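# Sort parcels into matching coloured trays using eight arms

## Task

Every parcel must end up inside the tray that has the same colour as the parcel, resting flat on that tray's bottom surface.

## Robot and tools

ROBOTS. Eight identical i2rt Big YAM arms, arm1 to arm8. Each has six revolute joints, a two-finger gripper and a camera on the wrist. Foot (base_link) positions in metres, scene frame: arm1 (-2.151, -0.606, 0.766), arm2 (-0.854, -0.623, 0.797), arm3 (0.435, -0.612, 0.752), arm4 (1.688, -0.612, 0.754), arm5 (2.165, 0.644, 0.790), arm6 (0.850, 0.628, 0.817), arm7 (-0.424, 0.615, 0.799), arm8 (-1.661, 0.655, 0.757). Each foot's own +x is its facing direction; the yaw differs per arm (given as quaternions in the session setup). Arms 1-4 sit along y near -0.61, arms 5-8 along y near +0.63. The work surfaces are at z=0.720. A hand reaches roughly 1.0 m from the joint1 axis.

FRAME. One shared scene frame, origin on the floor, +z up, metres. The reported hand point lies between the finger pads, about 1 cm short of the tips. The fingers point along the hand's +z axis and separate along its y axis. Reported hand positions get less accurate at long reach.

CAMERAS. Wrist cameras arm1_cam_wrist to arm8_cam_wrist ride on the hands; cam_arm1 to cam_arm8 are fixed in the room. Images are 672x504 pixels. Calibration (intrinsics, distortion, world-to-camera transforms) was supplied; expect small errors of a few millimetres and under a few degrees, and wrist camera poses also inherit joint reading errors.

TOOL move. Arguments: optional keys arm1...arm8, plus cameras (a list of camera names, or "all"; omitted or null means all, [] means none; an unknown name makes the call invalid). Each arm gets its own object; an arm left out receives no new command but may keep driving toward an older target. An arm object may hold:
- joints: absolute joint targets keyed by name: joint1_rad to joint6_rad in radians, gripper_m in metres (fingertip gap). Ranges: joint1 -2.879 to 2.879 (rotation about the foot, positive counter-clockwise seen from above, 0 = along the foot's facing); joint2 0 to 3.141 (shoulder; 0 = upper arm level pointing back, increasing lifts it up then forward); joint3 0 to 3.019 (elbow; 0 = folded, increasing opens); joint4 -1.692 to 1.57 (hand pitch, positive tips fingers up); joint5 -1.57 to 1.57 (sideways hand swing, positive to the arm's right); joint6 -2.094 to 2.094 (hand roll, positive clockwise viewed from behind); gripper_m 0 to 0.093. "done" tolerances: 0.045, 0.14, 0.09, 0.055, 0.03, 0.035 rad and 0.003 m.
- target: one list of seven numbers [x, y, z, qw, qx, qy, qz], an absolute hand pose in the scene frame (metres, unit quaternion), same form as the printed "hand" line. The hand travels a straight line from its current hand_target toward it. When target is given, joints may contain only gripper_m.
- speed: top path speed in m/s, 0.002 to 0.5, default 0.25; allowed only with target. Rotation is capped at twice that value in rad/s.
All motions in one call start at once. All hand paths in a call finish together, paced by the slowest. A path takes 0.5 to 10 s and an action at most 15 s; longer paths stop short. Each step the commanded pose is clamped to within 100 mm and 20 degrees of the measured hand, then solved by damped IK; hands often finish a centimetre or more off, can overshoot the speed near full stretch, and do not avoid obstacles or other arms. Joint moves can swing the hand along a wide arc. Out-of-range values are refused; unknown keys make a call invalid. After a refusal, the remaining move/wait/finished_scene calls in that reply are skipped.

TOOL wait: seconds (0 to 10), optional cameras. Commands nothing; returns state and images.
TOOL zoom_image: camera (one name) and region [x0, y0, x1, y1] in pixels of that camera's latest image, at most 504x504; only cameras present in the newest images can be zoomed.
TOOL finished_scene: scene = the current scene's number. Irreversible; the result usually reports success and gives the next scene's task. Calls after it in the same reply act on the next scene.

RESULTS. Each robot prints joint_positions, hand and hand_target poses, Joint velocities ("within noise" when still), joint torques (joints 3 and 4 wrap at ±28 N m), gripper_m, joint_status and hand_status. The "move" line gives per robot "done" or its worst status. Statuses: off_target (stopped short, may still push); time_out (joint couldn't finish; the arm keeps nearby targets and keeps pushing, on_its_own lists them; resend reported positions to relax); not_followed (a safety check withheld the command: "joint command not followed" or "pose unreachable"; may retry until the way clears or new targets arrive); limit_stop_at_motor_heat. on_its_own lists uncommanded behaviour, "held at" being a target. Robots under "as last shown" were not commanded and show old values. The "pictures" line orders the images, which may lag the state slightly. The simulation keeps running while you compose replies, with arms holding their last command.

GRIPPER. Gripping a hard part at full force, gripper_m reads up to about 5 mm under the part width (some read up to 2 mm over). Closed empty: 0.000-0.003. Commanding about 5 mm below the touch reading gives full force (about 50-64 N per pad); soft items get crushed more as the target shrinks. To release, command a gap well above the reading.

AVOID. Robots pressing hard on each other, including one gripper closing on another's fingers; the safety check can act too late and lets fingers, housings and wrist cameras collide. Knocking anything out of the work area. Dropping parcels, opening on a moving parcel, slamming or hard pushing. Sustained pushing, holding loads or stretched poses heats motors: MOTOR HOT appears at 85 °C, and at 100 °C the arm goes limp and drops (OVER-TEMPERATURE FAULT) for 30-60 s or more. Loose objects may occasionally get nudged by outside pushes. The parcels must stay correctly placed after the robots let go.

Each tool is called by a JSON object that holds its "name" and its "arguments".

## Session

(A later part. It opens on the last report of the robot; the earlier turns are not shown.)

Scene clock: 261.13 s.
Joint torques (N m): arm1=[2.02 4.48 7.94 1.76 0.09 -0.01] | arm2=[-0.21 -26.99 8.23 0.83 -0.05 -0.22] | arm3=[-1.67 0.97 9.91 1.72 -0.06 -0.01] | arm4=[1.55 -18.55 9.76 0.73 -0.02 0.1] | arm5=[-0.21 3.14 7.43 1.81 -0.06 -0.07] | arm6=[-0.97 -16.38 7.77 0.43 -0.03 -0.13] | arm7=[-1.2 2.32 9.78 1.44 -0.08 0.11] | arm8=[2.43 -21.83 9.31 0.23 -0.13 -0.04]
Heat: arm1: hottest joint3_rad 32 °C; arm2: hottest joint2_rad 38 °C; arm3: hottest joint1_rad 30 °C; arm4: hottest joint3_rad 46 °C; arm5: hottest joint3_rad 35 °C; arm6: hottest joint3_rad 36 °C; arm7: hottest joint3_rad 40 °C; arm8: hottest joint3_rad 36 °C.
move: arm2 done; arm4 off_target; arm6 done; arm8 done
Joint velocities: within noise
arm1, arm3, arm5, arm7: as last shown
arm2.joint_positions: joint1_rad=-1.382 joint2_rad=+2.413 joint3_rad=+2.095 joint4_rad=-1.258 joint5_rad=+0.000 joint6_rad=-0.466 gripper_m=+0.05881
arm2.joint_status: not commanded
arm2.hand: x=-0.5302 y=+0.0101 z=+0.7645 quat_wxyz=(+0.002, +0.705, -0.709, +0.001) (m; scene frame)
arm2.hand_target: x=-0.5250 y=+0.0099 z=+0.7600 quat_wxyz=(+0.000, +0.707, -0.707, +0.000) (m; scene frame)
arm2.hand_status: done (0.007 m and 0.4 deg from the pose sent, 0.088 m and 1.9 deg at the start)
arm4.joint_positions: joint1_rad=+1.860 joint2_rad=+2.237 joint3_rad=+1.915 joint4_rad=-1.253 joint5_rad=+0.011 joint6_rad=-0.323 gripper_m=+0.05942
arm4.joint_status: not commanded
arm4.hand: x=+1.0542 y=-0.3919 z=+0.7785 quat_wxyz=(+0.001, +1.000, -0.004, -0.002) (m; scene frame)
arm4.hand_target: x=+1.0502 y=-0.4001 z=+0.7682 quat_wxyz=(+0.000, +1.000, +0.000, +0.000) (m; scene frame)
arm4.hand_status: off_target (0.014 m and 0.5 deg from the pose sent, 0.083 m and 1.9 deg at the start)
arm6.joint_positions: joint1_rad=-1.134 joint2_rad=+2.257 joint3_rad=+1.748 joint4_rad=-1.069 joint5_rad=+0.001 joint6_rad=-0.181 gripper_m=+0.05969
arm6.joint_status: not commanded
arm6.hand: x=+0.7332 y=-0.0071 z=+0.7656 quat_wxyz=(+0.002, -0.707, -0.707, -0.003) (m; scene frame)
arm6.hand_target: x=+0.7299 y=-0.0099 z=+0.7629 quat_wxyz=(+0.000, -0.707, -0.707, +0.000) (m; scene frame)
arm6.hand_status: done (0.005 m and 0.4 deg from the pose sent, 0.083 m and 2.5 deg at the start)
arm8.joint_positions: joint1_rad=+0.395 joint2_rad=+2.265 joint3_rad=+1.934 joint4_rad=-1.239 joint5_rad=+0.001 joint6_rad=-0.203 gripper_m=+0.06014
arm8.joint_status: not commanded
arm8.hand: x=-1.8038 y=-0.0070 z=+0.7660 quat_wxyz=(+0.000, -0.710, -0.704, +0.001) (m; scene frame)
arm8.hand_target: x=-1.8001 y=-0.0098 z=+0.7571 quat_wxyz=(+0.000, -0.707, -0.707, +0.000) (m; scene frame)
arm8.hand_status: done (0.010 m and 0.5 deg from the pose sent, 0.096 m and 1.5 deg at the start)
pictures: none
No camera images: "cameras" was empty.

{"name": "move", "arguments": {"arm2": {"target":[-0.525,0.01,0.754,0,-0.7071,0.7071,0],"speed":0.1}, "arm4": {"target":[1.05,-0.40,0.758,0,1,0,0],"speed":0.1}, "arm6": {"target":[0.73,-0.01,0.757,0,0.7071,0.7071,0],"speed":0.1}, "arm8": {"target":[-1.80,-0.01,0.748,0,0.7071,0.7071,0],"speed":0.1}, "cameras": []}}

{"name": "move", "arguments": {"arm2": {"joints":{"gripper_m":0.093}}, "arm4": {"joints":{"gripper_m":0.093}}, "arm6": {"joints":{"gripper_m":0.093}}, "arm8": {"joints":{"gripper_m":0.093}}, "cameras": []}}

{"name": "move", "arguments": {"arm2": {"target":[-0.53,0.0,0.90,0,-0.7071,0.7071,0]}, "arm4": {"target":[1.06,-0.40,0.90,0,1,0,0]}, "arm6": {"target":[0.732,0.0,0.90,0,0.7071,0.7071,0]}, "arm8": {"target":[-1.80,0.0,0.90,0,0.7071,0.7071,0]}, "cameras": ["arm2_cam_wrist","arm4_cam_wrist","arm6_cam_wrist","arm8_cam_wrist"]}}

Scene clock: 275.53 s.
Joint torques (N m): arm1=[1.96 4.6 7.95 1.72 0.1 -0.01] | arm2=[-0.32 -26.29 7.68 0.95 -0.04 -0.19] | arm3=[-1.61 0.91 9.89 1.7 -0.06 -0.01] | arm4=[1.55 -17.96 8.91 0.81 -0.01 0.1] | arm5=[-0.26 3.31 7.49 1.8 -0.11 -0.05] | arm6=[-0.91 -16.21 7.47 0.54 -0.03 -0.13] | arm7=[-0.91 2.49 9.8 1.46 -0.07 0.11] | arm8=[2.49 -21.3 8.55 0.31 -0.13 -0.06]
Heat: arm1: hottest joint3_rad 32 °C; arm2: hottest joint2_rad 40 °C; arm3: hottest joint1_rad 30 °C; arm4: hottest joint3_rad 43 °C; arm5: hottest joint3_rad 35 °C; arm6: hottest joint2_rad 36 °C; arm7: hottest joint3_rad 40 °C; arm8: hottest joint2_rad 36 °C.
move: arm2 off_target; arm4 off_target; arm6 done; arm8 off_target
Joint velocities: within noise
arm1, arm3, arm5, arm7: as last shown
arm2.joint_positions: joint1_rad=-1.382 joint2_rad=+2.413 joint3_rad=+2.095 joint4_rad=-1.251 joint5_rad=+0.000 joint6_rad=-0.466 gripper_m=+0.05881
arm2.joint_status: not commanded
arm2.hand: x=-0.5295 y=+0.0116 z=+0.7645 quat_wxyz=(-0.001, +0.705, -0.709, -0.001) (m; scene frame)
arm2.hand_target: x=-0.5251 y=+0.0097 z=+0.7541 quat_wxyz=(+0.000, +0.707, -0.707, +0.000) (m; scene frame)
arm2.hand_status: off_target (0.012 m and 0.4 deg from the pose sent, 0.012 m and 0.4 deg at the start)
arm4.joint_positions: joint1_rad=+1.860 joint2_rad=+2.237 joint3_rad=+1.915 joint4_rad=-1.233 joint5_rad=+0.011 joint6_rad=-0.323 gripper_m=+0.05942
arm4.joint_status: not commanded
arm4.hand: x=+1.0496 y=-0.3903 z=+0.7786 quat_wxyz=(-0.003, +1.000, -0.004, -0.012) (m; scene frame)
arm4.hand_target: x=+1.0504 y=-0.4001 z=+0.7585 quat_wxyz=(+0.000, +1.000, +0.000, +0.000) (m; scene frame)
arm4.hand_status: off_target (0.023 m and 1.4 deg from the pose sent, 0.022 m and 0.5 deg at the start)
arm6.joint_positions: joint1_rad=-1.134 joint2_rad=+2.258 joint3_rad=+1.748 joint4_rad=-1.061 joint5_rad=+0.001 joint6_rad=-0.181 gripper_m=+0.05969
arm6.joint_status: not commanded
arm6.hand: x=+0.7329 y=-0.0088 z=+0.7651 quat_wxyz=(+0.000, -0.707, -0.707, +0.000) (m; scene frame)
arm6.hand_target: x=+0.7300 y=-0.0098 z=+0.7570 quat_wxyz=(+0.000, -0.707, -0.707, +0.000) (m; scene frame)
arm6.hand_status: done (0.009 m and 0.1 deg from the pose sent, 0.010 m and 0.4 deg at the start)
arm8.joint_positions: joint1_rad=+0.395 joint2_rad=+2.265 joint3_rad=+1.934 joint4_rad=-1.222 joint5_rad=+0.001 joint6_rad=-0.203 gripper_m=+0.06014
arm8.joint_status: not commanded
arm8.hand: x=-1.8047 y=-0.0111 z=+0.7660 quat_wxyz=(-0.005, -0.710, -0.704, +0.008) (m; scene frame)
arm8.hand_target: x=-1.8001 y=-0.0095 z=+0.7483 quat_wxyz=(+0.000, -0.707, -0.707, +0.000) (m; scene frame)
arm8.hand_status: off_target (0.019 m and 1.1 deg from the pose sent, 0.018 m and 0.5 deg at the start)
pictures: none
No camera images: "cameras" was empty.

Scene clock: 276.17 s.
Joint torques (N m): arm1=[2.43 4.54 7.98 1.73 0.1 0.03] | arm2=[-0.32 -26.29 7.68 0.96 -0.03 -0.19] | arm3=[-1.67 0.97 9.92 1.76 -0.06 0] | arm4=[1.55 -17.9 9.18 0.76 -0.02 0.1] | arm5=[-0.03 2.78 7.56 1.88 -0.11 -0.06] | arm6=[-0.91 -16.15 7.49 0.57 -0.02 -0.13] | arm7=[-1.03 2.2 9.76 1.43 -0.07 0.11] | arm8=[2.32 -21.36 8.59 0.31 -0.12 -0.07]
Heat: arm1: hottest joint3_rad 32 °C; arm2: hottest joint2_rad 40 °C; arm3: hottest joint1_rad 30 °C; arm4: hottest joint3_rad 43 °C; arm5: hottest joint3_rad 35 °C; arm6: hottest joint2_rad 36 °C; arm7: hottest joint3_rad 40 °C; arm8: hottest joint2_rad 36 °C.
move: arm2 done; arm4 done; arm6 done; arm8 done
Joint velocities: within noise
arm1, arm3, arm5, arm7: as last shown
arm2.joint_positions: joint1_rad=-1.382 joint2_rad=+2.413 joint3_rad=+2.095 joint4_rad=-1.251 joint5_rad=+0.000 joint6_rad=-0.466 gripper_m=+0.09283
arm2.joint_status: all done
arm2.hand: x=-0.5294 y=+0.0117 z=+0.7645 quat_wxyz=(-0.001, +0.705, -0.709, -0.001) (m; scene frame)
arm2.hand_target: x=-0.5251 y=+0.0098 z=+0.7541 quat_wxyz=(+0.000, +0.707, -0.707, +0.000) (m; scene frame)
arm2.hand_status: not commanded
arm4.joint_positions: joint1_rad=+1.860 joint2_rad=+2.237 joint3_rad=+1.911 joint4_rad=-1.233 joint5_rad=+0.011 joint6_rad=-0.323 gripper_m=+0.09281
arm4.joint_status: all done
arm4.hand: x=+1.0509 y=-0.3907 z=+0.7772 quat_wxyz=(-0.002, +1.000, -0.004, -0.010) (m; scene frame)
arm4.hand_target: x=+1.0505 y=-0.4001 z=+0.7584 quat_wxyz=(+0.000, +1.000, +0.000, +0.000) (m; scene frame)
arm4.hand_status: not commanded
arm6.joint_positions: joint1_rad=-1.134 joint2_rad=+2.258 joint3_rad=+1.748 joint4_rad=-1.061 joint5_rad=+0.001 joint6_rad=-0.181 gripper_m=+0.09279
arm6.joint_status: all done
arm6.hand: x=+0.7329 y=-0.0087 z=+0.7648 quat_wxyz=(+0.001, -0.707, -0.707, +0.000) (m; scene frame)
arm6.hand_target: x=+0.7300 y=-0.0098 z=+0.7570 quat_wxyz=(+0.000, -0.707, -0.707, +0.000) (m; scene frame)
arm6.hand_status: not commanded
arm8.joint_positions: joint1_rad=+0.395 joint2_rad=+2.265 joint3_rad=+1.934 joint4_rad=-1.222 joint5_rad=+0.001 joint6_rad=-0.203 gripper_m=+0.09283
arm8.joint_status: all done
arm8.hand: x=-1.8047 y=-0.0111 z=+0.7660 quat_wxyz=(-0.005, -0.710, -0.704, +0.008) (m; scene frame)
arm8.hand_target: x=-1.8001 y=-0.0095 z=+0.7483 quat_wxyz=(+0.000, -0.707, -0.707, +0.000) (m; scene frame)
arm8.hand_status: not commanded
pictures: none
No camera images: "cameras" was empty.

Scene clock: 277.70 s.
Joint torques (N m): arm1=[2.2 4.54 7.94 1.7 0.1 0] | arm2=[-0.26 -25.52 11.73 0.12 -0.02 -0.19] | arm3=[-1.73 0.97 9.89 1.69 -0.06 -0.01] | arm4=[1.44 -18.02 14.63 -0.18 -0.04 0.08] | arm5=[-0.03 3.19 7.39 1.84 -0.1 -0.05] | arm6=[-0.97 -17.32 11.77 -0.25 -0.01 -0.14] | arm7=[-1.2 2.49 9.77 1.51 -0.07 0.11] | arm8=[2.08 -21.19 13.78 -0.62 -0.12 -0.09]
Heat: arm1: hottest joint3_rad 32 °C; arm2: hottest joint2_rad 40 °C; arm3: hottest joint1_rad 30 °C; arm4: hottest joint3_rad 44 °C; arm5: hottest joint3_rad 35 °C; arm6: hottest joint2_rad 36 °C; arm7: hottest joint3_rad 40 °C; arm8: hottest joint2_rad 37 °C.
move: arm2 off_target; arm4 off_target; arm6 off_target; arm8 off_target
Joint velocities: within noise
arm1, arm3, arm5, arm7: as last shown
arm2.joint_positions: joint1_rad=-1.382 joint2_rad=+2.270 joint3_rad=+2.170 joint4_rad=-1.494 joint5_rad=+0.000 joint6_rad=-0.466 gripper_m=+0.09293
arm2.joint_status: not commanded
arm2.hand: x=-0.5390 y=-0.0072 z=+0.8904 quat_wxyz=(+0.011, +0.705, -0.709, +0.003) (m; scene frame)
arm2.hand_target: x=-0.5302 y=-0.0006 z=+0.9000 quat_wxyz=(-0.001, +0.707, -0.707, +0.000) (m; scene frame)
arm2.hand_status: off_target (0.015 m and 1.4 deg from the pose sent, 0.136 m and 0.4 deg at the start)
arm4.joint_positions: joint1_rad=+1.860 joint2_rad=+2.128 joint3_rad=+2.019 joint4_rad=-1.500 joint5_rad=+0.011 joint6_rad=-0.323 gripper_m=+0.09291
arm4.joint_status: not commanded
arm4.hand: x=+1.0750 y=-0.3974 z=+0.8876 quat_wxyz=(+0.006, +1.000, -0.003, +0.014) (m; scene frame)
arm4.hand_target: x=+1.0608 y=-0.4005 z=+0.9001 quat_wxyz=(+0.000, +1.000, +0.000, -0.001) (m; scene frame)
arm4.hand_status: off_target (0.020 m and 1.8 deg from the pose sent, 0.124 m and 1.2 deg at the start)
arm6.joint_positions: joint1_rad=-1.134 joint2_rad=+2.102 joint3_rad=+1.786 joint4_rad=-1.305 joint5_rad=+0.001 joint6_rad=-0.181 gripper_m=+0.09288
arm6.joint_status: not commanded
arm6.hand: x=+0.7374 y=+0.0156 z=+0.8755 quat_wxyz=(+0.015, -0.707, -0.707, -0.020) (m; scene frame)
arm6.hand_target: x=+0.7321 y=+0.0011 z=+0.9002 quat_wxyz=(+0.000, -0.707, -0.707, +0.000) (m; scene frame)
arm6.hand_status: off_target (0.030 m and 2.9 deg from the pose sent, 0.135 m and 0.1 deg at the start)
arm8.joint_positions: joint1_rad=+0.395 joint2_rad=+2.145 joint3_rad=+2.057 joint4_rad=-1.507 joint5_rad=+0.001 joint6_rad=-0.203 gripper_m=+0.09292
arm8.joint_status: not commanded
arm8.hand: x=-1.7999 y=+0.0111 z=+0.8904 quat_wxyz=(+0.007, -0.710, -0.704, -0.010) (m; scene frame)
arm8.hand_target: x=-1.8000 y=+0.0006 z=+0.9001 quat_wxyz=(+0.000, -0.707, -0.707, +0.000) (m; scene frame)
arm8.hand_status: off_target (0.015 m and 1.4 deg from the pose sent, 0.135 m and 1.1 deg at the start; pose on its path clipped on 3 of 46 steps)
pictures: arm2_cam_wrist, arm4_cam_wrist, arm6_cam_wrist, arm8_cam_wrist
camera_calibration:
arm2_cam_wrist: T_world_to_cam=[[0.999935, -0.0112282, 0.0019603, 0.535942], [-0.0101584, -0.799905, 0.600041, -0.541108], [-0.0051693, -0.600022, -0.799967, 0.825718], [0, 0, 0, 1]] pos_world=[-0.537135, 0.0686319, 0.984184]
arm4_cam_wrist: T_world_to_cam=[[-0.00712447, 0.999975, -0.000130554, 0.402665], [0.797408, 0.00576003, 0.603413, -1.38574], [0.603398, 0.00419489, -0.797429, 0.185682], [0, 0, 0, 1]] pos_world=[0.995825, -0.395452, 0.984291]
arm6_cam_wrist: T_world_to_cam=[[-0.999977, -0.00652991, -0.00160111, 0.737388], [-0.00613404, 0.788584, 0.614896, -0.540235], [-0.00275261, 0.614892, -0.788606, 0.807107], [0, 0, 0, 1]] pos_world=[0.73628, -0.0654477, 0.969859]
arm8_cam_wrist: T_world_to_cam=[[-0.999802, 0.0139694, -0.0141408, -1.78612], [0.002457, 0.792801, 0.609476, -0.542757], [0.0197249, 0.609321, -0.792679, 0.855116], [0, 0, 0, 1]] pos_world=[-1.8013, -0.0657905, 0.983373]

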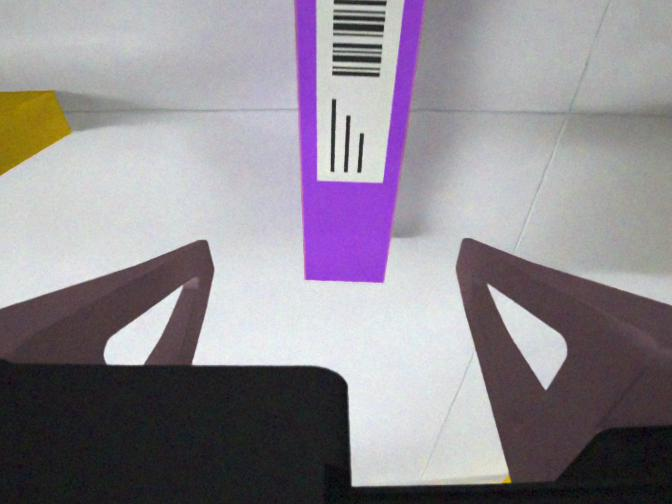

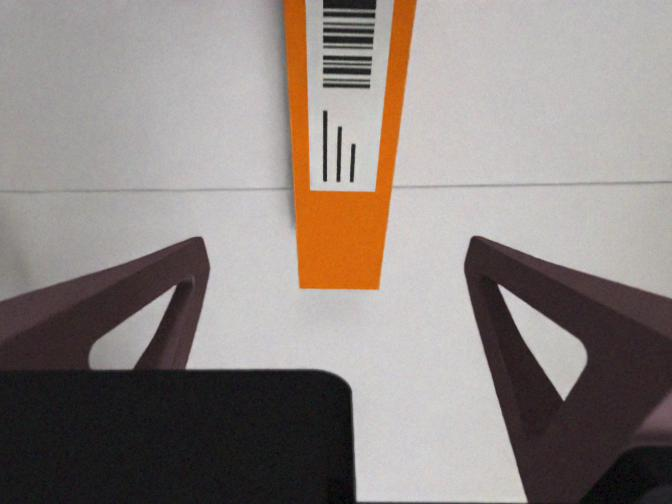

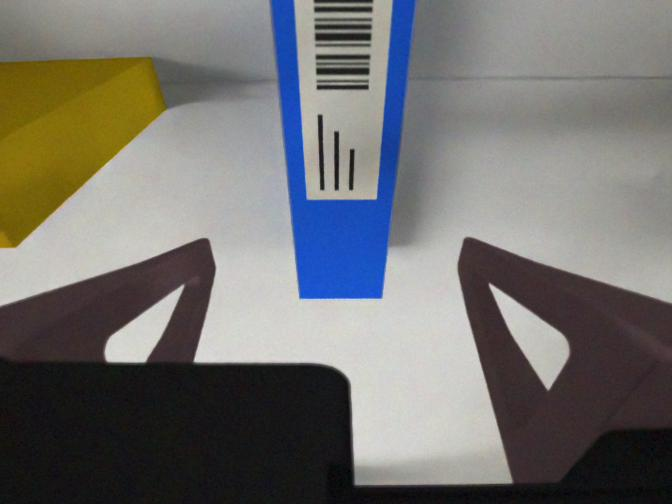

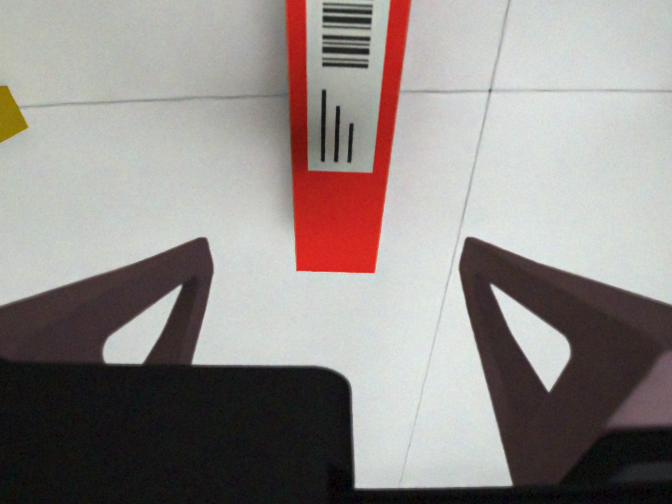

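{"name": "move", "arguments": {"arm2": {"joints":{"joint2_rad":0.6,"joint3_rad":1.43,"joint4_rad":-1.4}}, "arm4": {"joints":{"joint2_rad":0.6,"joint3_rad":1.43,"joint4_rad":-1.4}}, "arm6": {"joints":{"joint2_rad":0.6,"joint3_rad":1.43,"joint4_rad":-1.4}}, "arm8": {"joints":{"joint2_rad":0.6,"joint3_rad":1.43,"joint4_rad":-1.4}}, "cameras": []}}

{"name": "move", "arguments": {"arm7": {"target":[-0.533,-0.012,0.9,0,0.7071,0.7071,0]}, "arm1": {"target":[-1.795,0.01,0.9,0,-0.7071,0.7071,0]}, "arm3": {"target":[1.077,-0.386,0.9,0,0,1,0]}, "cameras": ["arm1_cam_wrist","arm3_cam_wrist","arm7_cam_wrist"]}}

Scene clock: 300.60 s.
Joint torques (N m): arm1=[2.2 4.54 8.02 1.76 0.08 0.05] | arm2=[-0.32 2.96 6.65 2.26 0 -0.15] | arm3=[-1.67 0.91 9.91 1.68 -0.05 -0.01] | arm4=[1.08 3.14 7.92 2.17 -0.03 0.1] | arm5=[-0.15 2.55 7.35 1.76 -0.11 -0.08] | arm6=[-0.91 2.73 7.34 1.16 -0.01 -0.12] | arm7=[-1.2 2.32 9.78 1.42 -0.07 0.1] | arm8=[1.96 3.31 7.65 1.61 -0.11 -0.07]
Heat: arm1: hottest joint3_rad 32 °C; arm2: hottest joint3_rad 38 °C; arm3: hottest joint1_rad 30 °C; arm4: hottest joint3_rad 49 °C; arm5: hottest joint3_rad 35 °C; arm6: hottest joint2_rad 35 °C; arm7: hottest joint3_rad 40 °C; arm8: hottest joint2_rad 41 °C.
move: arm2 done; arm4 done; arm6 done; arm8 done
Joint velocities: within noise
arm1, arm3, arm5, arm7: as last shown
arm2.joint_positions: joint1_rad=-1.382 joint2_rad=+0.595 joint3_rad=+1.433 joint4_rad=-1.410 joint5_rad=+0.000 joint6_rad=-0.466 gripper_m=+0.09293
arm2.joint_status: all done
arm2.hand: x=-0.7587 y=-0.4380 z=+1.3474 quat_wxyz=(-0.456, +0.618, -0.623, -0.149) (m; scene frame)
arm2.hand_target: x=-0.7556 y=-0.4353 z=+1.3471 quat_wxyz=(-0.458, +0.620, -0.621, -0.145) (m; scene frame)
arm2.hand_status: not commanded
arm4.joint_positions: joint1_rad=+1.860 joint2_rad=+0.599 joint3_rad=+1.436 joint4_rad=-1.410 joint5_rad=+0.011 joint6_rad=-0.323 gripper_m=+0.09291
arm4.joint_status: all done
arm4.hand: x=+1.4967 y=-0.5360 z=+1.3057 quat_wxyz=(-0.154, +0.876, -0.009, -0.457) (m; scene frame)
arm4.hand_target: x=+1.4932 y=-0.5372 z=+1.3049 quat_wxyz=(-0.151, +0.875, -0.006, -0.459) (m; scene frame)
arm4.hand_status: not commanded
arm6.joint_positions: joint1_rad=-1.134 joint2_rad=+0.602 joint3_rad=+1.428 joint4_rad=-1.392 joint5_rad=+0.001 joint6_rad=-0.181 gripper_m=+0.09288
arm6.joint_status: all done
arm6.hand: x=+0.8112 y=+0.4172 z=+1.3670 quat_wxyz=(-0.273, -0.620, -0.619, +0.396) (m; scene frame)
arm6.hand_target: x=+0.8108 y=+0.4195 z=+1.3665 quat_wxyz=(-0.271, -0.620, -0.620, +0.396) (m; scene frame)
arm6.hand_status: not commanded
arm8.joint_positions: joint1_rad=+0.395 joint2_rad=+0.599 joint3_rad=+1.434 joint4_rad=-1.410 joint5_rad=+0.001 joint6_rad=-0.203 gripper_m=+0.09292
arm8.joint_status: all done
arm8.hand: x=-1.7058 y=+0.4505 z=+1.3072 quat_wxyz=(-0.261, -0.624, -0.618, +0.400) (m; scene frame)
arm8.hand_target: x=-1.7055 y=+0.4480 z=+1.3072 quat_wxyz=(-0.262, -0.620, -0.620, +0.402) (m; scene frame)
arm8.hand_status: not commanded
pictures: none
No camera images: "cameras" was empty.

Scene clock: 304.60 s.
Joint torques (N m): arm1=[1.79 -20.37 12.45 -0.17 0.15 -0.07] | arm2=[-0.32 2.96 6.64 2.26 -0.01 -0.15] | arm3=[-1.67 -23.65 14.19 -0.31 -0.24 0.14] | arm4=[1.03 3.19 7.92 2.17 -0.04 0.11] | arm5=[-0.44 3.14 7.42 1.8 -0.07 -0.08] | arm6=[-0.97 2.73 7.34 1.13 -0.01 -0.12] | arm7=[0.56 -16.03 14.78 -0.34 0.05 0.03] | arm8=[1.9 3.84 7.64 1.62 -0.11 -0.06]
Heat: arm1: hottest joint3_rad 33 °C; arm2: hottest joint3_rad 38 °C; arm3: hottest joint1_rad 30 °C; arm4: hottest joint3_rad 48 °C; arm5: hottest joint3_rad 35 °C; arm6: hottest joint2_rad 35 °C; arm7: hottest joint3_rad 40 °C; arm8: hottest joint2_rad 40 °C.
move: arm1 off_target; arm3 off_target; arm7 off_target
Joint velocities: within noise
arm1.joint_positions: joint1_rad=+1.456 joint2_rad=+2.280 joint3_rad=+2.307 joint4_rad=-1.602 joint5_rad=-0.011 joint6_rad=-0.519 gripper_m=+0.09398
arm1.joint_status: not commanded
arm1.hand: x=-1.7933 y=-0.0026 z=+0.8989 quat_wxyz=(+0.006, +0.700, -0.714, +0.000) (m; scene frame)
arm1.hand_target: x=-1.7954 y=+0.0095 z=+0.8999 quat_wxyz=(-0.001, +0.707, -0.707, +0.000) (m; scene frame)
arm1.hand_status: off_target (0.013 m and 1.3 deg from the pose sent, 0.678 m and 59.9 deg at the start)
arm2, arm4, arm5, arm6, arm8: as last shown
arm3.joint_positions: joint1_rad=-2.177 joint2_rad=+2.194 joint3_rad=+2.123 joint4_rad=-1.546 joint5_rad=+0.007 joint6_rad=+0.324 gripper_m=+0.09398
arm3.joint_status: not commanded
arm3.hand: x=+1.0614 y=-0.3824 z=+0.8821 quat_wxyz=(+0.018, +0.015, -1.000, +0.008) (m; scene frame)
arm3.hand_target: x=+1.0760 y=-0.3865 z=+0.9002 quat_wxyz=(-0.001, +0.000, -1.000, +0.000) (m; scene frame)
arm3.hand_status: off_target (0.024 m and 2.9 deg from the pose sent, 0.632 m and 72.6 deg at the start)
arm7.joint_positions: joint1_rad=-1.113 joint2_rad=+2.052 joint3_rad=+1.786 joint4_rad=-1.337 joint5_rad=-0.004 joint6_rad=-0.164 gripper_m=+0.09397
arm7.joint_status: not commanded
arm7.hand: x=-0.5350 y=+0.0069 z=+0.8863 quat_wxyz=(+0.009, -0.713, -0.701, -0.015) (m; scene frame)
arm7.hand_target: x=-0.5328 y=-0.0109 z=+0.9003 quat_wxyz=(+0.000, -0.707, -0.707, +0.000) (m; scene frame)
arm7.hand_status: off_target (0.023 m and 2.3 deg from the pose sent, 0.634 m and 57.8 deg at the start)
pictures: arm1_cam_wrist, arm3_cam_wrist, arm7_cam_wrist
camera_calibration:
arm1_cam_wrist: T_world_to_cam=[[0.999267, -0.0360772, -0.0127665, 1.8045], [-0.0219399, -0.813394, 0.5813, -0.559343], [-0.0313558, -0.580594, -0.813589, 0.800213], [0, 0, 0, 1]] pos_world=[-1.79035, 0.0747331, 0.999228]
arm3_cam_wrist: T_world_to_cam=[[0.0263683, -0.999318, 0.025833, -0.434111], [-0.791881, -0.00510896, 0.610654, 0.305801], [-0.610106, -0.0365586, -0.791476, 1.45573], [0, 0, 0, 1]] pos_world=[1.14175, -0.379033, 0.976651]
arm7_cam_wrist: T_world_to_cam=[[-0.999988, 0.0023912, 0.00416549, -0.541821], [0.00440717, 0.801595, 0.597851, -0.526645], [-0.00190945, 0.597863, -0.801596, 0.826651], [0, 0, 0, 1]] pos_world=[-0.537915, -0.0707721, 0.979753]

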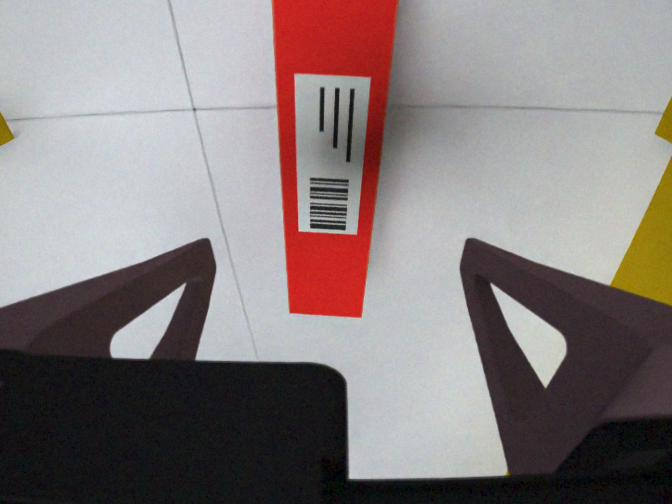

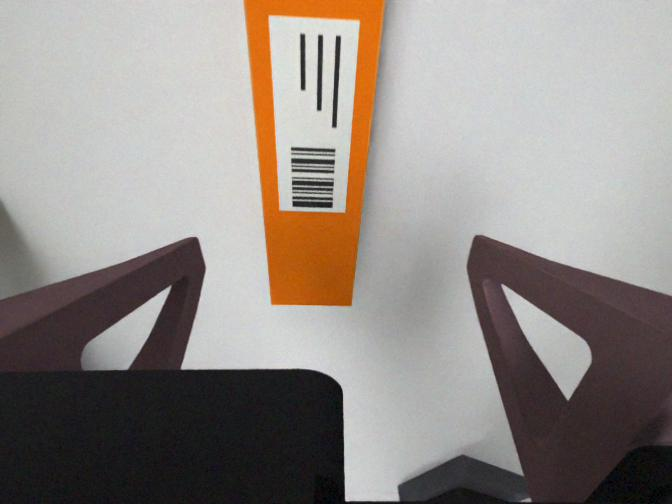

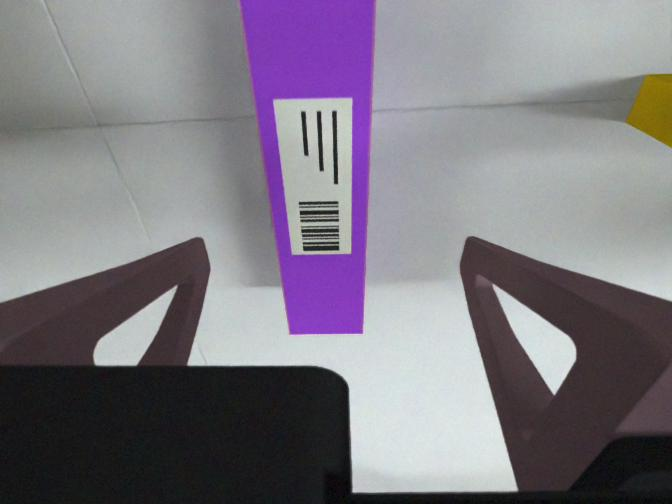

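{"name": "move", "arguments": {"arm7": {"target":[-0.525,0.005,0.757,0,0.7071,0.7071,0],"speed":0.15}, "arm1": {"target":[-1.803,-0.003,0.757,0,-0.7071,0.7071,0],"speed":0.15}, "arm3": {"target":[1.062,-0.369,0.757,0,0,1,0],"speed":0.15}, "cameras": ["arm1_cam_wrist","arm3_cam_wrist","arm7_cam_wrist"]}}

Scene clock: 334.80 s.
Joint torques (N m): arm1=[2.2 -20.6 7.88 0.65 0.13 -0.03] | arm2=[-0.32 2.96 6.64 2.28 0 -0.15] | arm3=[0.62 -23.71 8.98 0.58 -0.23 0.12] | arm4=[1.03 3.19 7.92 2.17 -0.03 0.11] | arm5=[-0.15 3.43 7.56 1.8 -0.11 -0.03] | arm6=[-0.97 2.73 7.31 1.13 -0.01 -0.12] | arm7=[0.5 -16.26 7.97 0.53 0.07 0.11] | arm8=[2.26 3.37 7.64 1.61 -0.12 -0.07]
Heat: arm1: hottest joint3_rad 36 °C; arm2: hottest joint3_rad 35 °C; arm3: hottest joint3_rad 33 °C; arm4: hottest joint3_rad 43 °C; arm5: hottest joint3_rad 35 °C; arm6: hottest joint3_rad 34 °C; arm7: hottest joint3_rad 41 °C; arm8: hottest joint3_rad 35 °C.
move: arm1 off_target; arm3 off_target; arm7 off_target
Joint velocities: within noise
arm1.joint_positions: joint1_rad=+1.457 joint2_rad=+2.307 joint3_rad=+2.018 joint4_rad=-1.263 joint5_rad=-0.011 joint6_rad=-0.519 gripper_m=+0.09398
arm1.joint_status: not commanded
arm1.hand: x=-1.7954 y=-0.0066 z=+0.7716 quat_wxyz=(-0.005, +0.701, -0.714, -0.003) (m; scene frame)
arm1.hand_target: x=-1.8031 y=-0.0034 z=+0.7571 quat_wxyz=(+0.000, +0.707, -0.707, +0.000) (m; scene frame)
arm1.hand_status: off_target (0.017 m and 1.3 deg from the pose sent, 0.142 m and 1.3 deg at the start)
arm2, arm4, arm5, arm6, arm8: as last shown
arm3.joint_positions: joint1_rad=-2.173 joint2_rad=+2.259 joint3_rad=+1.901 joint4_rad=-1.237 joint5_rad=+0.007 joint6_rad=+0.354 gripper_m=+0.09398
arm3.joint_status: not commanded
arm3.hand: x=+1.0605 y=-0.3798 z=+0.7569 quat_wxyz=(+0.007, +0.002, -1.000, +0.004) (m; scene frame)
arm3.hand_target: x=+1.0618 y=-0.3691 z=+0.7571 quat_wxyz=(+0.000, +0.000, -1.000, +0.000) (m; scene frame)
arm3.hand_status: off_target (0.011 m and 1.0 deg from the pose sent, 0.126 m and 2.9 deg at the start)
arm7.joint_positions: joint1_rad=-1.105 joint2_rad=+2.158 joint3_rad=+1.629 joint4_rad=-1.032 joint5_rad=-0.004 joint6_rad=-0.164 gripper_m=+0.09397
arm7.joint_status: not commanded
arm7.hand: x=-0.5306 y=+0.0038 z=+0.7670 quat_wxyz=(-0.003, -0.711, -0.704, +0.002) (m; scene frame)
arm7.hand_target: x=-0.5250 y=+0.0052 z=+0.7571 quat_wxyz=(+0.000, -0.707, -0.707, +0.000) (m; scene frame)
arm7.hand_status: off_target (0.011 m and 0.7 deg from the pose sent, 0.130 m and 2.2 deg at the start)
pictures: arm1_cam_wrist, arm3_cam_wrist, arm7_cam_wrist
camera_calibration:
arm1_cam_wrist: T_world_to_cam=[[0.999411, -0.0342723, -0.00162191, 1.79641], [-0.027354, -0.824422, 0.565314, -0.486079], [-0.0207117, -0.564937, -0.824874, 0.722101], [0, 0, 0, 1]] pos_world=[-1.79369, 0.068774, 0.873343]
arm3_cam_wrist: T_world_to_cam=[[-0.0012687, -0.999826, 0.0185862, -0.393597], [-0.804922, 0.0120497, 0.593258, 0.414974], [-0.593379, -0.0142077, -0.804798, 1.35703], [0, 0, 0, 1]] pos_world=[1.13875, -0.379248, 0.853263]
arm7_cam_wrist: T_world_to_cam=[[-0.999917, -0.00567601, 0.0115955, -0.542608], [0.00185568, 0.825652, 0.564177, -0.428557], [-0.0127761, 0.564152, -0.825572, 0.745561], [0, 0, 0, 1]] pos_world=[-0.532242, -0.069851, 0.863588]

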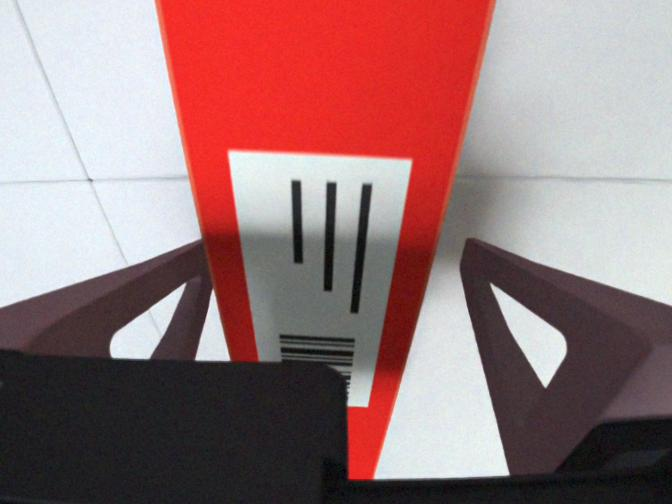

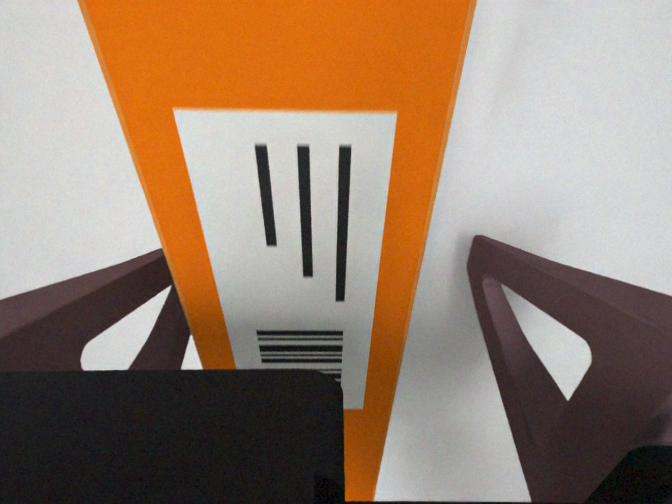

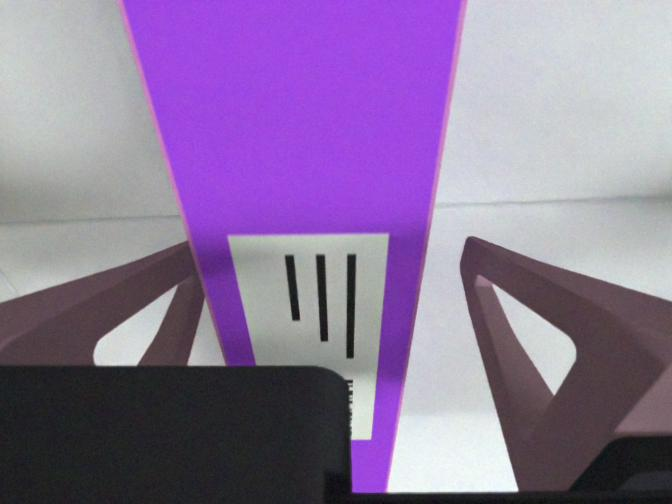

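{"name": "move", "arguments": {"arm7": {"joints":{"gripper_m":0.048}}, "arm1": {"joints":{"gripper_m":0.048}}, "arm3": {"joints":{"gripper_m":0.048}}, "cameras": ["arm1_cam_wrist","arm3_cam_wrist","arm7_cam_wrist"]}}

Scene clock: 341.73 s.
Joint torques (N m): arm1=[2.43 -20.25 7.88 0.8 0.09 -0.03] | arm2=[-0.32 2.9 6.64 2.26 0 -0.15] | arm3=[0.5 -23.94 9.09 0.58 -0.2 0.12] | arm4=[1.03 3.19 7.92 2.17 -0.03 0.11] | arm5=[-0.26 3.08 7.38 1.74 -0.07 -0.04] | arm6=[-0.97 2.73 7.32 1.11 -0.02 -0.12] | arm7=[0.32 -16.38 8.03 0.54 0.05 0.11] | arm8=[2.02 3.55 7.57 1.59 -0.11 -0.07]
Heat: arm1: hottest joint3_rad 36 °C; arm2: hottest joint3_rad 35 °C; arm3: hottest joint3_rad 33 °C; arm4: hottest joint3_rad 43 °C; arm5: hottest joint3_rad 35 °C; arm6: hottest joint3_rad 33 °C; arm7: hottest joint3_rad 40 °C; arm8: hottest joint3_rad 35 °C.
move: arm1 off_target; arm3 off_target; arm7 off_target
Joint velocities: within noise
arm1.joint_positions: joint1_rad=+1.457 joint2_rad=+2.307 joint3_rad=+2.018 joint4_rad=-1.263 joint5_rad=-0.010 joint6_rad=-0.519 gripper_m=+0.05937
arm1.joint_status: gripper_m off_target (ended at +0.05941, target +0.04800)
arm1.hand: x=-1.7955 y=-0.0066 z=+0.7716 quat_wxyz=(-0.005, +0.701, -0.713, -0.002) (m; scene frame)
arm1.hand_target: x=-1.8031 y=-0.0034 z=+0.7571 quat_wxyz=(+0.000, +0.707, -0.707, +0.000) (m; scene frame)
arm1.hand_status: not commanded
arm2, arm4, arm6, arm8: as last shown
arm3.joint_positions: joint1_rad=-2.173 joint2_rad=+2.259 joint3_rad=+1.901 joint4_rad=-1.237 joint5_rad=+0.006 joint6_rad=+0.355 gripper_m=+0.05869
arm3.joint_status: gripper_m off_target (ended at +0.05872, target +0.04800)
arm3.hand: x=+1.0604 y=-0.3797 z=+0.7569 quat_wxyz=(+0.007, +0.001, -1.000, +0.004) (m; scene frame)
arm3.hand_target: x=+1.0618 y=-0.3692 z=+0.7571 quat_wxyz=(+0.000, +0.000, -1.000, +0.000) (m; scene frame)
arm3.hand_status: not commanded
arm5.joint_positions: joint1_rad=+0.609 joint2_rad=+0.625 joint3_rad=+1.427 joint4_rad=-1.371 joint5_rad=+0.119 joint6_rad=-0.097 gripper_m=+0.09397
arm5.joint_status: not commanded
arm5.hand: x=+1.9428 y=+0.5833 z=+1.3387 quat_wxyz=(+0.006, +0.861, +0.167, -0.480) (m; scene frame)
arm5.hand_target: x=+1.9454 y=+0.5825 z=+1.3512 quat_wxyz=(+0.009, +0.854, +0.167, -0.492) (m; scene frame)
arm5.hand_status: not commanded
arm7.joint_positions: joint1_rad=-1.105 joint2_rad=+2.158 joint3_rad=+1.629 joint4_rad=-1.032 joint5_rad=-0.004 joint6_rad=-0.164 gripper_m=+0.06050
arm7.joint_status: gripper_m off_target (ended at +0.06053, target +0.04800)
arm7.hand: x=-0.5306 y=+0.0038 z=+0.7670 quat_wxyz=(-0.003, -0.711, -0.704, +0.002) (m; scene frame)
arm7.hand_target: x=-0.5250 y=+0.0052 z=+0.7571 quat_wxyz=(+0.000, -0.707, -0.707, +0.000) (m; scene frame)
arm7.hand_status: not commanded
pictures: arm1_cam_wrist, arm3_cam_wrist, arm7_cam_wrist
camera_calibration:
arm1_cam_wrist: T_world_to_cam=[[0.999425, -0.033897, -0.00089674, 1.79598], [-0.0274474, -0.824228, 0.565592, -0.486425], [-0.019911, -0.565243, -0.824684, 0.723446], [0, 0, 0, 1]] pos_world=[-1.79389, 0.0688754, 0.873343]
arm3_cam_wrist: T_world_to_cam=[[-0.00201889, -0.999838, 0.017903, -0.392164], [-0.8047, 0.012253, 0.593555, 0.414544], [-0.593678, -0.0132083, -0.804594, 1.35757], [0, 0, 0, 1]] pos_world=[1.13875, -0.379249, 0.853263]
arm7_cam_wrist: T_world_to_cam=[[-0.999917, -0.00567601, 0.0115955, -0.542608], [0.00185568, 0.825652, 0.564177, -0.428557], [-0.0127761, 0.564152, -0.825572, 0.745561], [0, 0, 0, 1]] pos_world=[-0.532242, -0.069851, 0.863588]

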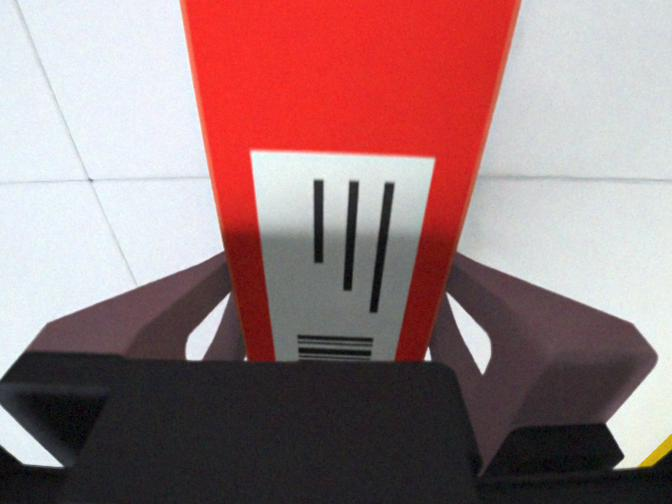

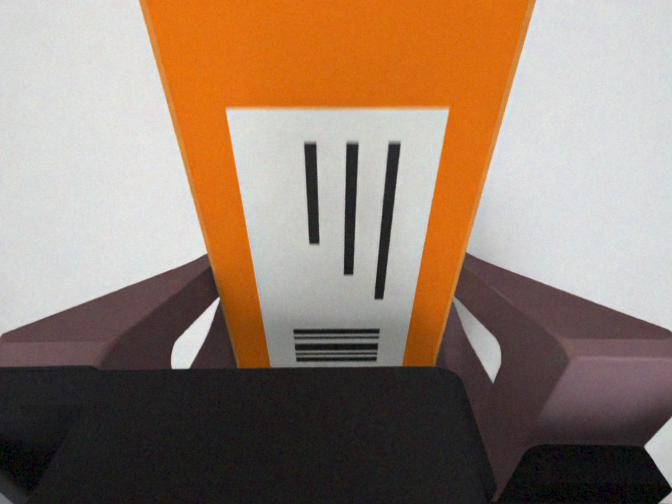

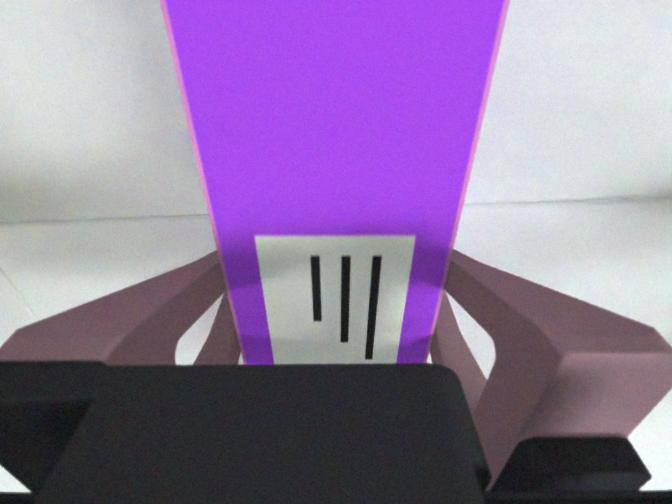

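{"name": "move", "arguments": {"arm7": {"target":[-0.48,0.27,1.10,0,0.7071,0.7071,0]}, "arm1": {"target":[-1.97,-0.305,1.08,0,-0.7071,0.7071,0]}, "arm3": {"target":[0.765,-0.49,1.08,0,0,1,0]}, "cameras": []}}

{"name": "move", "arguments": {"arm7": {"joints":{"joint1_rad":2.15,"joint6_rad":0.115}}, "arm1": {"joints":{"joint1_rad":-1.536,"joint6_rad":0.215}}, "arm3": {"joints":{"joint1_rad":-1.018,"joint6_rad":-0.06}}, "cameras": []}}

{"name": "move", "arguments": {"arm7": {"target":[-0.384,1.293,0.96,0,0.6428,-0.7660,0]}, "arm1": {"target":[-2.405,-1.25,0.96,0,0.8849,0.4656,0]}, "arm3": {"target":[0.47,0.01,0.86,0,-0.7071,0.7071,0]}, "cameras": ["arm1_cam_wrist","arm7_cam_wrist","cam_arm1","cam_arm7","cam_arm3"]}}

Scene clock: 394.37 s.
Joint torques (N m): arm1=[0.15 -7.41 7.82 -0.13 0.08 -0.1] | arm2=[-0.32 2.9 6.64 2.26 0 -0.15] | arm3=[-0.26 -10.52 9.44 -0.13 -0.15 0.01] | arm4=[1.03 3.14 7.92 2.17 -0.03 0.11] | arm5=[-0.5 2.73 7.6 1.7 -0.07 -0.06] | arm6=[-0.85 2.67 7.32 1.11 -0.01 -0.12] | arm7=[0.67 -7.71 13.56 -0.39 0.03 0.12] | arm8=[2.2 3.43 7.6 1.62 -0.13 -0.06]
Heat: arm1: hottest joint3_rad 36 °C; arm2: hottest joint3_rad 34 °C; arm3: hottest joint2_rad 34 °C; arm4: hottest joint3_rad 40 °C; arm5: hottest joint3_rad 35 °C; arm6: hottest joint3_rad 33 °C; arm7: hottest joint3_rad 38 °C; arm8: hottest joint3_rad 33 °C.
move: arm1 off_target; arm3 off_target; arm7 off_target
Joint velocities: within noise
arm1.joint_positions: joint1_rad=+1.456 joint2_rad=+1.241 joint3_rad=+1.390 joint4_rad=-1.673 joint5_rad=-0.010 joint6_rad=-0.544 gripper_m=+0.05938
arm1.joint_status: not commanded
arm1.hand: x=-1.9725 y=-0.2996 z=+1.0851 quat_wxyz=(-0.019, +0.709, -0.705, -0.006) (m; scene frame)
arm1.hand_target: x=-1.9701 y=-0.3049 z=+1.0797 quat_wxyz=(-0.006, +0.707, -0.707, -0.002) (m; scene frame)
arm1.hand_status: off_target (0.008 m and 2.3 deg from the pose sent, 0.463 m and 1.2 deg at the start; a joint's target at an end of its range on 23 of 81 steps)
arm2, arm4, arm5, arm6, arm8: as last shown
arm3.joint_positions: joint1_rad=-2.173 joint2_rad=+1.254 joint3_rad=+1.401 joint4_rad=-1.674 joint5_rad=+0.006 joint6_rad=+0.355 gripper_m=+0.05869
arm3.joint_status: not commanded
arm3.hand: x=+0.7684 y=-0.4900 z=+1.0762 quat_wxyz=(-0.025, +0.001, -1.000, -0.008) (m; scene frame)
arm3.hand_target: x=+0.7651 y=-0.4901 z=+1.0793 quat_wxyz=(-0.024, +0.000, -1.000, -0.009) (m; scene frame)
arm3.hand_status: off_target (0.005 m and 3.0 deg from the pose sent, 0.452 m and 1.0 deg at the start; a joint's target at an end of its range on 25 of 81 steps)
arm7.joint_positions: joint1_rad=-1.103 joint2_rad=+1.252 joint3_rad=+1.304 joint4_rad=-1.651 joint5_rad=-0.004 joint6_rad=-0.164 gripper_m=+0.06050
arm7.joint_status: not commanded
arm7.hand: x=-0.4818 y=+0.2769 z=+1.0838 quat_wxyz=(+0.008, -0.710, -0.704, -0.014) (m; scene frame)
arm7.hand_target: x=-0.4799 y=+0.2705 z=+1.0998 quat_wxyz=(+0.000, -0.707, -0.707, +0.000) (m; scene frame)
arm7.hand_status: off_target (0.018 m and 1.8 deg from the pose sent, 0.429 m and 0.7 deg at the start)
pictures: none
No camera images: "cameras" was empty.

Scene clock: 396.90 s.
Joint torques (N m): arm1=[0.32 -8.23 7.92 -0.12 0.09 0.06] | arm2=[-0.32 2.9 6.65 2.28 0 -0.15] | arm3=[0.32 -10.52 9.4 -0.13 -0.13 -0.21] | arm4=[1.08 3.14 7.92 2.17 -0.04 0.11] | arm5=[-0.38 3.08 7.38 1.83 -0.08 -0.04] | arm6=[-0.97 2.73 7.32 1.13 -0.01 -0.12] | arm7=[0.32 -8.64 13.55 -0.38 0.01 0.2] | arm8=[2.02 3.37 7.69 1.59 -0.11 -0.06]
Heat: arm1: hottest joint3_rad 36 °C; arm2: hottest joint3_rad 34 °C; arm3: hottest joint2_rad 34 °C; arm4: hottest joint3_rad 40 °C; arm5: hottest joint3_rad 35 °C; arm6: hottest joint3_rad 32 °C; arm7: hottest joint3_rad 38 °C; arm8: hottest joint3_rad 33 °C.
move: arm1 done; arm3 done; arm7 done
Joint velocities: within noise
arm1.joint_positions: joint1_rad=-1.526 joint2_rad=+1.254 joint3_rad=+1.390 joint4_rad=-1.673 joint5_rad=-0.009 joint6_rad=+0.208 gripper_m=+0.05935
arm1.joint_status: all done
arm1.hand: x=-2.2828 y=-0.9332 z=+1.0862 quat_wxyz=(-0.019, -0.881, -0.472, +0.011) (m; scene frame)
arm1.hand_target: x=-2.2840 y=-0.9264 z=+1.0851 quat_wxyz=(-0.015, -0.885, -0.465, +0.006) (m; scene frame)
arm1.hand_status: not commanded
arm2, arm4, arm5, arm6, arm8: as last shown
arm3.joint_positions: joint1_rad=-1.030 joint2_rad=+1.254 joint3_rad=+1.401 joint4_rad=-1.674 joint5_rad=+0.004 joint6_rad=-0.045 gripper_m=+0.05872
arm3.joint_status: all done
arm3.hand: x=+0.4596 y=-0.2576 z=+1.0758 quat_wxyz=(-0.022, +0.698, -0.716, -0.013) (m; scene frame)
arm3.hand_target: x=+0.4550 y=-0.2604 z=+1.0789 quat_wxyz=(-0.022, +0.708, -0.706, -0.013) (m; scene frame)
arm3.hand_status: not commanded
arm7.joint_positions: joint1_rad=+2.143 joint2_rad=+1.266 joint3_rad=+1.304 joint4_rad=-1.652 joint5_rad=-0.003 joint6_rad=+0.107 gripper_m=+0.06052
arm7.joint_status: all done
arm7.hand: x=-0.4004 y=+0.9574 z=+1.0813 quat_wxyz=(+0.015, +0.642, -0.766, +0.013) (m; scene frame)
arm7.hand_target: x=-0.4022 y=+0.9615 z=+1.1015 quat_wxyz=(-0.001, +0.642, -0.767, -0.003) (m; scene frame)
arm7.hand_status: not commanded
pictures: none
No camera images: "cameras" was empty.

Scene clock: 399.47 s.
Joint torques (N m): arm1=[2.02 -20.66 12.56 -0.06 0.21 0.08] | arm2=[-0.32 2.9 6.64 2.26 0 -0.15] | arm3=[0.21 -21.77 13.71 -0.02 -0.27 -0.18] | arm4=[1.03 3.19 7.92 2.17 -0.04 0.11] | arm5=[-1.03 3.19 7.57 1.69 -0.09 -0.07] | arm6=[-0.91 2.73 7.32 1.13 -0.02 -0.12] | arm7=[0.44 -17.32 15.71 -0.36 0.08 0.2] | arm8=[2.2 3.31 7.62 1.58 -0.11 -0.08]
Heat: arm1: hottest joint3_rad 36 °C; arm2: hottest joint3_rad 33 °C; arm3: hottest joint2_rad 34 °C; arm4: hottest joint3_rad 40 °C; arm5: hottest joint3_rad 35 °C; arm6: hottest joint3_rad 32 °C; arm7: hottest joint3_rad 39 °C; arm8: hottest joint3_rad 33 °C.
move: arm1 off_target; arm3 off_target; arm7 off_target
Joint velocities: within noise
arm1.joint_positions: joint1_rad=-1.526 joint2_rad=+2.227 joint3_rad=+2.318 joint4_rad=-1.673 joint5_rad=+0.004 joint6_rad=+0.222 gripper_m=+0.05935
arm1.joint_status: not commanded
arm1.hand: x=-2.4061 y=-1.2394 z=+0.9496 quat_wxyz=(+0.000, -0.885, -0.466, -0.002) (m; scene frame)
arm1.hand_target: x=-2.4047 y=-1.2491 z=+0.9597 quat_wxyz=(-0.007, -0.885, -0.466, +0.009) (m; scene frame)
arm1.hand_status: off_target (0.015 m and 0.3 deg from the pose sent, 0.362 m and 2.7 deg at the start; a joint's target at an end of its range on 25 of 77 steps)
arm2, arm4, arm5, arm6, arm8: as last shown
arm3.joint_positions: joint1_rad=-1.030 joint2_rad=+2.035 joint3_rad=+1.744 joint4_rad=-1.341 joint5_rad=-0.001 joint6_rad=-0.045 gripper_m=+0.05872
arm3.joint_status: not commanded
arm3.hand: x=+0.4771 y=-0.0108 z=+0.8391 quat_wxyz=(+0.019, +0.698, -0.716, +0.020) (m; scene frame)
arm3.hand_target: x=+0.4699 y=+0.0085 z=+0.8603 quat_wxyz=(+0.000, +0.707, -0.707, +0.000) (m; scene frame)
arm3.hand_status: off_target (0.030 m and 3.5 deg from the pose sent, 0.344 m and 3.3 deg at the start)
arm7.joint_positions: joint1_rad=+2.144 joint2_rad=+2.173 joint3_rad=+2.139 joint4_rad=-1.575 joint5_rad=-0.003 joint6_rad=+0.109 gripper_m=+0.06052
arm7.joint_status: not commanded
arm7.hand: x=-0.3798 y=+1.2775 z=+0.9463 quat_wxyz=(+0.014, +0.642, -0.766, +0.012) (m; scene frame)
arm7.hand_target: x=-0.3842 y=+1.2919 z=+0.9600 quat_wxyz=(+0.000, +0.643, -0.766, -0.001) (m; scene frame)
arm7.hand_status: off_target (0.021 m and 2.1 deg from the pose sent, 0.357 m and 2.3 deg at the start)
pictures: arm1_cam_wrist, arm7_cam_wrist, cam_arm1, cam_arm3, cam_arm7
camera_calibration:
arm1_cam_wrist: T_world_to_cam=[[-0.815507, 0.578706, -0.00699814, -1.23722], [0.469054, 0.667973, 0.577755, 1.4126], [0.339025, 0.46788, -0.81618, 2.2972], [0, 0, 0, 1]] pos_world=[-2.45035, -1.30241, 1.05013]
arm7_cam_wrist: T_world_to_cam=[[0.987289, -0.158393, 0.0131056, 0.561756], [-0.13453, -0.788938, 0.599565, 0.395832], [-0.0846275, -0.593707, -0.800219, 1.60488], [0, 0, 0, 1]] pos_world=[-0.365547, 1.35409, 1.03956]

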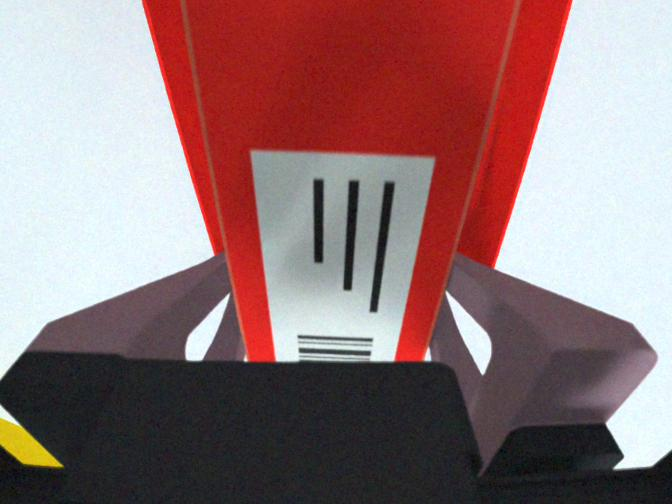

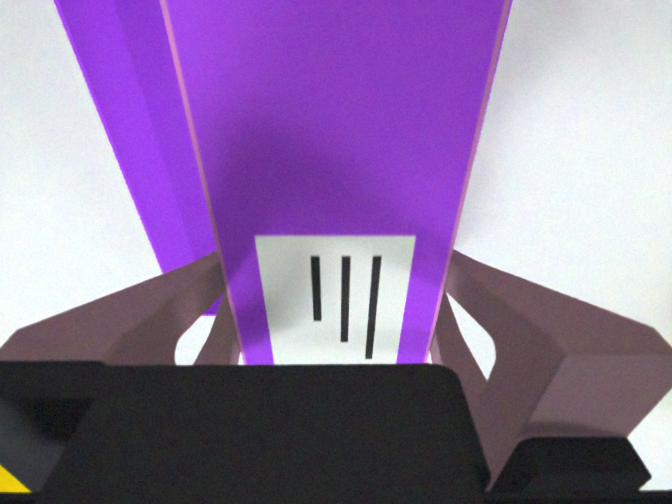

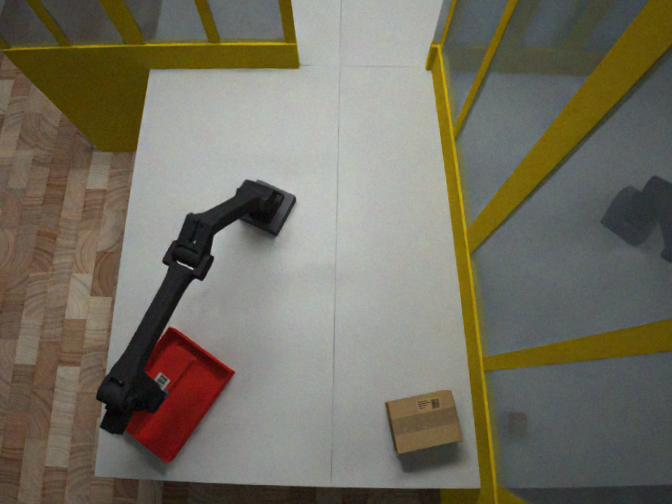

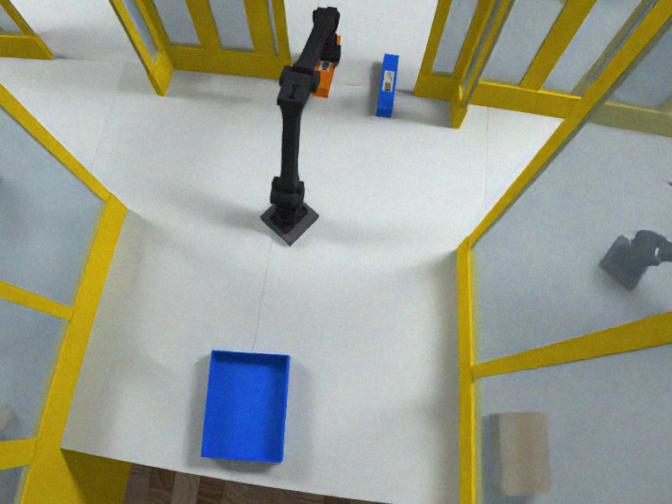

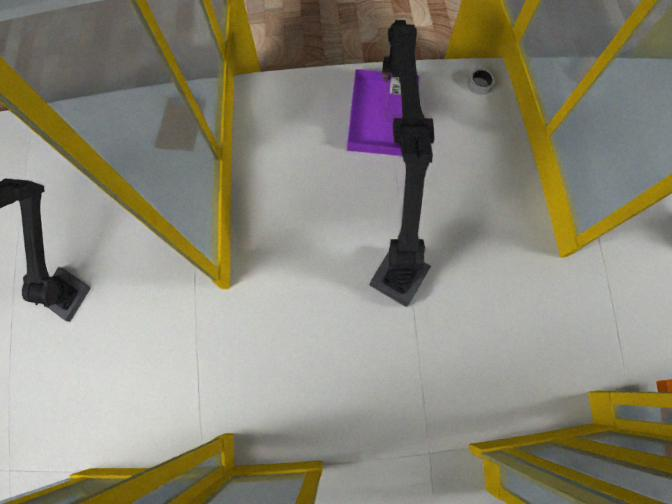

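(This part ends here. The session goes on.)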